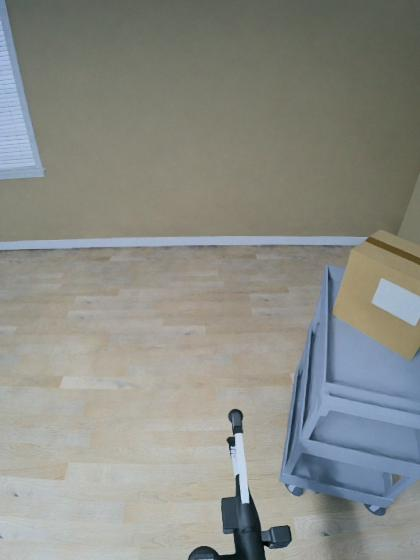

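{"op": "move", "data": {"blocking": false, "r1": {"base":{"translate_m":1.0},"pace":"slow","contact_limits":{"translate_m":0.9}}, "r2": {"base":{"translate_m":-0.6},"joints":{"gripper_m":0.141,"wrist_roll_rad":0.0}}}}

{"op": "wait", "data": {"seconds": 4}}

{"op": "move", "data": {"blocking": false, "r2": {"base":{"strafe_m":-1.15},"joints":{"lift_m":0.8}}}}

{"op": "wait", "data": {"seconds": 5}}

{"op": "wait", "data": {"seconds": 2, "cameras": ["r1_head_camera","r2_head_camera"]}}

Scene clock: 1583.40 s.
move: r1 moving; r2 moving
r1.base_odometry: x=-0.027 y=+0.969 heading=+2.647
r1.turned_by_wheels: +0.000
r1.turned_by_imu: +0.000
r1.base_tilt: forward=-1.6 right=+1.3
r1.lidar_m: 0.69 0.70 0.81 1.94 2.43 2.29 2.16 2.22 2.50 2.35 0.96 0.74
r1.base_status: translate_m moving
r1.joint_positions: lift_m=+0.127 arm_m=+0.000 wrist_yaw_rad=+3.093 wrist_pitch_rad=+0.002 wrist_roll_rad=+0.000 gripper_m=+0.056
r1.joint_status: not commanded
r1.measured_speeds: translate_m=+0.048 strafe_m=+0.000 rotate_rad=+0.000 lift_m=+0.000 arm_m=+0.000 wrist_yaw_rad=+0.000 wrist_pitch_rad=+0.000 wrist_roll_rad=+0.000
r1.motor_effort: lift_m=+18(18) arm_m=+5(5) wheel_0=+4(5) wheel_1=+5(6) wheel_2=-4(7)
r1.servo_current: wrist_yaw_rad=33(72) wrist_pitch_rad=39(46) wrist_roll_rad=46(65) gripper_m=46(46)
r1.contact_limits: translate_m 0.9
r1.hand_pose: x=-0.1130 y=+0.1014 z=+0.3047 quat_wxyz=(+0.024, -0.001, +0.000, +1.000)
r1.wrist_depth_mm: - 137 - - - - - / - 138 - - - - - / 113 138 225 - - - - / 131 145 - - - - - / 1921 - - - - - - / 1205 1182 192 1205 188 1160 1138 / 842 750 759 798 788 778 809
r2.base_odometry: x=-1.273 y=-1.711 heading=-0.614
r2.turned_by_wheels: +0.000
r2.turned_by_imu: +0.000
r2.base_tilt: forward=-0.6 right=+0.0
r2.lidar_m: 2.84 2.96 3.80 3.67 2.68 1.99 1.88 1.99 2.21 2.12 0.64 0.59
r2.base_status: translate_m moving
r2.joint_positions: lift_m=+0.660 arm_m=+0.000 wrist_yaw_rad=-0.002 wrist_pitch_rad=-0.001 wrist_roll_rad=+0.981 gripper_m=+0.115
r2.joint_status: wrist_roll_rad moving; gripper_m moving
r2.measured_speeds: translate_m=-0.122 strafe_m=-0.001 rotate_rad=+0.000 lift_m=+0.000 arm_m=+0.000 wrist_yaw_rad=+0.000 wrist_pitch_rad=+0.000 wrist_roll_rad=-1.820
r2.on_its_own: arm_m is slack since a limit_stop_at_tilt
r2.motor_effort: lift_m=+15(16) arm_m=-2(3) wheel_0=-3(11) wheel_1=-9(10) wheel_2=+12(12)
r2.servo_current: wrist_yaw_rad=46(59) wrist_pitch_rad=46(46) wrist_roll_rad=78(111) gripper_m=98(98)
r2.hand_pose: x=+0.4591 y=-0.0881 z=+0.8388 quat_wxyz=(+0.882, +0.471, -0.001, -0.001)
r2.wrist_depth_mm: - - - - - 336 820 / - - - - - - 345 / - - - - - - 1576 / - - - - - - 1397 / - - - - - 1661 1205 / - - 200 - 195 1308 1098 / - - - - 1708 1255 1008
pictures: none

Scene clock: 1586.40 s.
earlier move: r1 moving; r2 done
r1.base_odometry: x=-0.280 y=+1.106 heading=+2.648
r1.turned_by_wheels: +0.000
r1.turned_by_imu: +0.000
r1.base_tilt: forward=-1.6 right=+1.3
r1.lidar_m: 0.40 0.42 0.54 1.05 2.42 2.63 2.44 2.53 2.48 2.03 0.56 0.45
r1.base_status: translate_m moving
r1.joint_positions: lift_m=+0.127 arm_m=+0.000 wrist_yaw_rad=+3.093 wrist_pitch_rad=+0.002 wrist_roll_rad=+0.000 gripper_m=+0.056
r1.joint_status: not commanded
r1.measured_speeds: translate_m=+0.099 strafe_m=+0.000 rotate_rad=+0.005 lift_m=+0.000 arm_m=+0.000 wrist_yaw_rad=+0.000 wrist_pitch_rad=+0.000 wrist_roll_rad=+0.000
r1.motor_effort: lift_m=+18(18) arm_m=+5(5) wheel_0=+4(8) wheel_1=+3(7) wheel_2=-4(7)
r1.servo_current: wrist_yaw_rad=59(72) wrist_pitch_rad=46(46) wrist_roll_rad=46(65) gripper_m=46(46)
r1.contact_limits: translate_m 0.9
r1.hand_pose: x=-0.1130 y=+0.1014 z=+0.3047 quat_wxyz=(+0.024, -0.001, +0.000, +1.000)
r1.wrist_depth_mm: - 138 - - - - - / - 138 - - - - - / 113 138 225 - - - - / 131 145 - - - - - / 1983 - - - - - - / 1182 1182 194 1182 187 1138 1229 / 854 768 707 143 741 732 768
r2.base_odometry: x=-1.738 y=-1.383 heading=-0.614
r2.turned_by_wheels: +0.000
r2.turned_by_imu: +0.000
r2.base_tilt: forward=-0.7 right=+0.1
r2.lidar_m: 3.42 3.56 3.80 3.68 1.88 1.37 1.33 1.37 1.93 2.12 2.25 1.11
r2.base_status: done
r2.joint_positions: lift_m=+0.660 arm_m=+0.000 wrist_yaw_rad=-0.002 wrist_pitch_rad=-0.001 wrist_roll_rad=+0.002 gripper_m=+0.141
r2.joint_status: all done
r2.measured_speeds: all 0
r2.on_its_own: arm_m is slack since a limit_stop_at_tilt
r2.motor_effort: lift_m=+15(16) arm_m=-2(3) wheel_0=-2(12) wheel_1=-5(10) wheel_2=+2(14)
r2.servo_current: wrist_yaw_rad=39(59) wrist_pitch_rad=39(46) wrist_roll_rad=39(117) gripper_m=52(98)
r2.hand_pose: x=+0.4591 y=-0.0881 z=+0.8388 quat_wxyz=(+1.000, +0.001, -0.001, -0.001)
r2.wrist_depth_mm: - - - - - - - / - - - - - - - / - - - - - 1098 - / - - - - - 1098 - / - - - - - - - / - - - - 917 185 1118 / 1921 1808 1983 - - - -
wait: 3.00 of 4 s (r2 has come to rest)
pictures: none

Scene clock: 1586.90 s.
earlier move: r1 moving
move: r2 moving
r1.base_odometry: x=-0.324 y=+1.129 heading=+2.647
r1.turned_by_wheels: +0.000
r1.turned_by_imu: +0.000
r1.base_tilt: forward=-1.6 right=+1.3
r1.lidar_m: 0.36 0.37 0.49 0.90 2.44 2.67 2.49 2.55 2.46 1.71 0.54 0.40
r1.base_status: translate_m moving
r1.joint_positions: lift_m=+0.127 arm_m=+0.000 wrist_yaw_rad=+3.093 wrist_pitch_rad=+0.002 wrist_roll_rad=+0.000 gripper_m=+0.056
r1.joint_status: not commanded
r1.measured_speeds: translate_m=+0.100 strafe_m=+0.000 rotate_rad=+0.005 lift_m=+0.000 arm_m=+0.000 wrist_yaw_rad=+0.000 wrist_pitch_rad=+0.000 wrist_roll_rad=+0.000
r1.motor_effort: lift_m=+18(18) arm_m=+5(5) wheel_0=+5(7) wheel_1=+2(6) wheel_2=-4(6)
r1.servo_current: wrist_yaw_rad=46(65) wrist_pitch_rad=52(52) wrist_roll_rad=59(59) gripper_m=46(46)
r1.contact_limits: translate_m 0.9
r1.hand_pose: x=-0.1130 y=+0.1014 z=+0.3047 quat_wxyz=(+0.024, -0.001, +0.000, +1.000)
r1.wrist_depth_mm: - 137 - - - - - / - 138 - - - - - / 112 138 225 - - - - / 131 145 - - - - - / 1921 - - - - - - / 1182 1205 193 1205 187 1229 1229 / 854 750 759 143 741 788 809
r2.base_odometry: x=-1.759 y=-1.413 heading=-0.615
r2.turned_by_wheels: +0.000
r2.turned_by_imu: +0.000
r2.base_tilt: forward=-0.7 right=+0.0
r2.lidar_m: 1.13 3.58 3.84 3.71 1.89 1.39 1.31 1.40 1.90 2.09 2.20 1.11
r2.base_status: strafe_m moving
r2.joint_positions: lift_m=+0.698 arm_m=+0.000 wrist_yaw_rad=-0.002 wrist_pitch_rad=-0.001 wrist_roll_rad=+0.002 gripper_m=+0.141
r2.joint_status: lift_m moving
r2.measured_speeds: translate_m=+0.001 strafe_m=-0.140 rotate_rad=-0.005 lift_m=+0.146 arm_m=+0.000 wrist_yaw_rad=+0.000 wrist_pitch_rad=+0.000 wrist_roll_rad=+0.000
r2.on_its_own: arm_m is slack since a limit_stop_at_tilt
r2.motor_effort: lift_m=+24(24) arm_m=-3(3) wheel_0=+13(13) wheel_1=-12(12) wheel_2=-1(2)
r2.servo_current: wrist_yaw_rad=46(46) wrist_pitch_rad=39(39) wrist_roll_rad=52(52) gripper_m=52(59)
r2.hand_pose: x=+0.4591 y=-0.0881 z=+0.8762 quat_wxyz=(+1.000, +0.001, -0.001, -0.001)
r2.wrist_depth_mm: - - - - - - - / - - - - - - - / - - - - - 1138 - / - - - - - 1118 - / - - - - - - - / - - - - 904 185 - / 1983 1863 1808 - - - -
pictures: none

Scene clock: 1591.57 s.
earlier move: r1 moving; r2 done
r1.base_odometry: x=-0.734 y=+1.350 heading=+2.648
r1.turned_by_wheels: +0.000
r1.turned_by_imu: +0.010
r1.base_tilt: forward=-1.6 right=+1.3
r1.lidar_m: 0.25 - 0.25 0.28 0.60 3.11 2.97 3.04 0.44 0.40 2.34 0.32
r1.base_status: translate_m moving
r1.joint_positions: lift_m=+0.127 arm_m=-0.001 wrist_yaw_rad=+3.104 wrist_pitch_rad=+0.002 wrist_roll_rad=+0.000 gripper_m=+0.056
r1.joint_status: not commanded
r1.measured_speeds: translate_m=+0.099 strafe_m=+0.000 rotate_rad=-0.005 lift_m=+0.000 arm_m=+0.000 wrist_yaw_rad=+0.000 wrist_pitch_rad=+0.000 wrist_roll_rad=+0.000
r1.motor_effort: lift_m=+18(18) arm_m=+12(12) wheel_0=+8(25) wheel_1=+17(19) wheel_2=-16(22)
r1.servo_current: wrist_yaw_rad=85(104) wrist_pitch_rad=46(52) wrist_roll_rad=52(65) gripper_m=46(52)
r1.contact_limits: translate_m 0.9
r1.hand_pose: x=-0.1147 y=+0.0982 z=+0.3047 quat_wxyz=(+0.019, -0.001, +0.000, +1.000)
r1.wrist_depth_mm: - 135 - - - - - / - 130 208 - - - - / 105 133 178 - - - - / 121 137 263 - - - - / 1756 - - - - - - / 1205 1229 193 1205 187 1138 1138 / 866 759 750 798 798 778 820
r2.base_odometry: x=-2.401 y=-2.323 heading=-0.614
r2.turned_by_wheels: +0.000
r2.turned_by_imu: +0.002
r2.base_tilt: forward=-0.7 right=+0.1
r2.lidar_m: 1.23 1.03 4.91 4.84 1.90 1.40 1.34 1.38 1.02 0.98 1.02 1.18
r2.base_status: done
r2.joint_positions: lift_m=+0.800 arm_m=+0.000 wrist_yaw_rad=-0.002 wrist_pitch_rad=-0.001 wrist_roll_rad=+0.002 gripper_m=+0.141
r2.joint_status: all done
r2.measured_speeds: all 0
r2.on_its_own: arm_m is slack since a limit_stop_at_tilt
r2.motor_effort: lift_m=+21(24) arm_m=-3(3) wheel_0=+2(14) wheel_1=-2(12) wheel_2=+0(2)
r2.servo_current: wrist_yaw_rad=52(59) wrist_pitch_rad=46(46) wrist_roll_rad=52(59) gripper_m=46(59)
r2.hand_pose: x=+0.4591 y=-0.0881 z=+0.9783 quat_wxyz=(+1.000, +0.001, -0.001, -0.001)
r2.wrist_depth_mm: - - - - - - - / - - - - - 1118 - / - - - - - - - / - 1098 - - - - - / - 1042 - - - 1042 - / - 204 1308 - - 185 - / - - 1060 - - - -
wait: 4.67 of 5 s (r2 has come to rest)
pictures: none

Scene clock: 1593.57 s.
earlier move: r1 moving
r1.base_odometry: x=-0.891 y=+1.435 heading=+2.648
r1.turned_by_wheels: +0.000
r1.turned_by_imu: +0.000
r1.base_tilt: forward=-1.6 right=+1.3
r1.lidar_m: 0.25 0.25 0.25 0.25 0.42 3.29 3.15 3.19 0.43 0.62 2.31 0.46
r1.base_status: translate_m moving
r1.joint_positions: lift_m=+0.127 arm_m=+0.000 wrist_yaw_rad=+3.099 wrist_pitch_rad=+0.002 wrist_roll_rad=+0.000 gripper_m=+0.056
r1.joint_status: not commanded
r1.measured_speeds: translate_m=+0.035 strafe_m=+0.000 rotate_rad=-0.002 lift_m=+0.000 arm_m=+0.001 wrist_yaw_rad=-0.025 wrist_pitch_rad=+0.000 wrist_roll_rad=+0.000
r1.motor_effort: lift_m=+18(18) arm_m=+7(12) wheel_0=+5(25) wheel_1=+13(19) wheel_2=-10(22)
r1.servo_current: wrist_yaw_rad=33(104) wrist_pitch_rad=46(52) wrist_roll_rad=59(72) gripper_m=46(52)
r1.contact_limits: translate_m 0.9
r1.hand_pose: x=-0.1138 y=+0.0996 z=+0.3047 quat_wxyz=(+0.021, -0.001, +0.000, +1.000)
r1.wrist_depth_mm: - 136 - - - - - / - 136 - - - - - / 109 137 190 - - - - / 123 138 294 - - - - / 1708 1983 - - - - - / 1205 1182 194 1182 187 1160 1138 / 854 750 759 798 788 788 820
r2.base_odometry: x=-2.401 y=-2.323 heading=-0.614
r2.turned_by_wheels: +0.000
r2.turned_by_imu: +0.000
r2.base_tilt: forward=-0.6 right=+0.1
r2.lidar_m: 1.20 1.03 4.93 4.83 1.92 1.39 1.32 1.37 1.02 0.98 1.03 1.08
r2.base_status: done
r2.joint_positions: lift_m=+0.800 arm_m=+0.000 wrist_yaw_rad=-0.002 wrist_pitch_rad=-0.001 wrist_roll_rad=+0.002 gripper_m=+0.141
r2.joint_status: all done
r2.measured_speeds: all 0
r2.on_its_own: arm_m is slack since a limit_stop_at_tilt
r2.motor_effort: lift_m=+21(24) arm_m=-3(3) wheel_0=+3(14) wheel_1=-2(12) wheel_2=+0(2)
r2.servo_current: wrist_yaw_rad=46(65) wrist_pitch_rad=39(46) wrist_roll_rad=52(65) gripper_m=46(59)
r2.hand_pose: x=+0.4591 y=-0.0881 z=+0.9783 quat_wxyz=(+1.000, +0.001, -0.001, -0.001)
r2.wrist_depth_mm: - - - - - - - / - - - - - - - / - - - - - - - / - 1098 - - - - - / - 1060 - - - - - / - 204 1308 - 211 185 - / - - 1060 - - - -
wait: 2.00 s; no rest
Images, in order (width x height): r1_head_camera 420x560, r2_head_camera 420x560.

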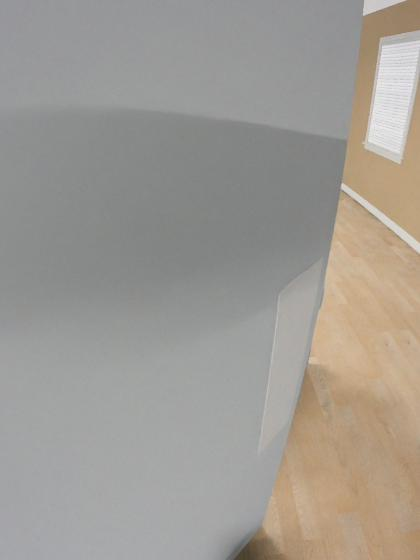

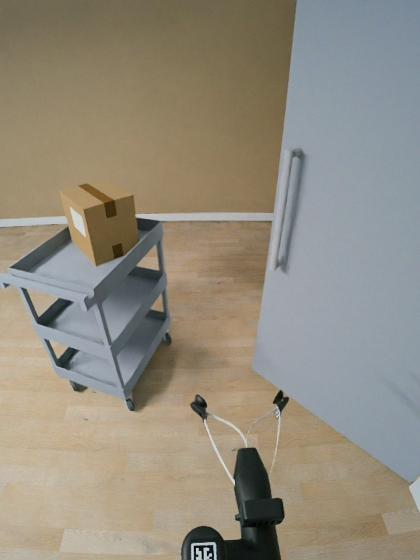

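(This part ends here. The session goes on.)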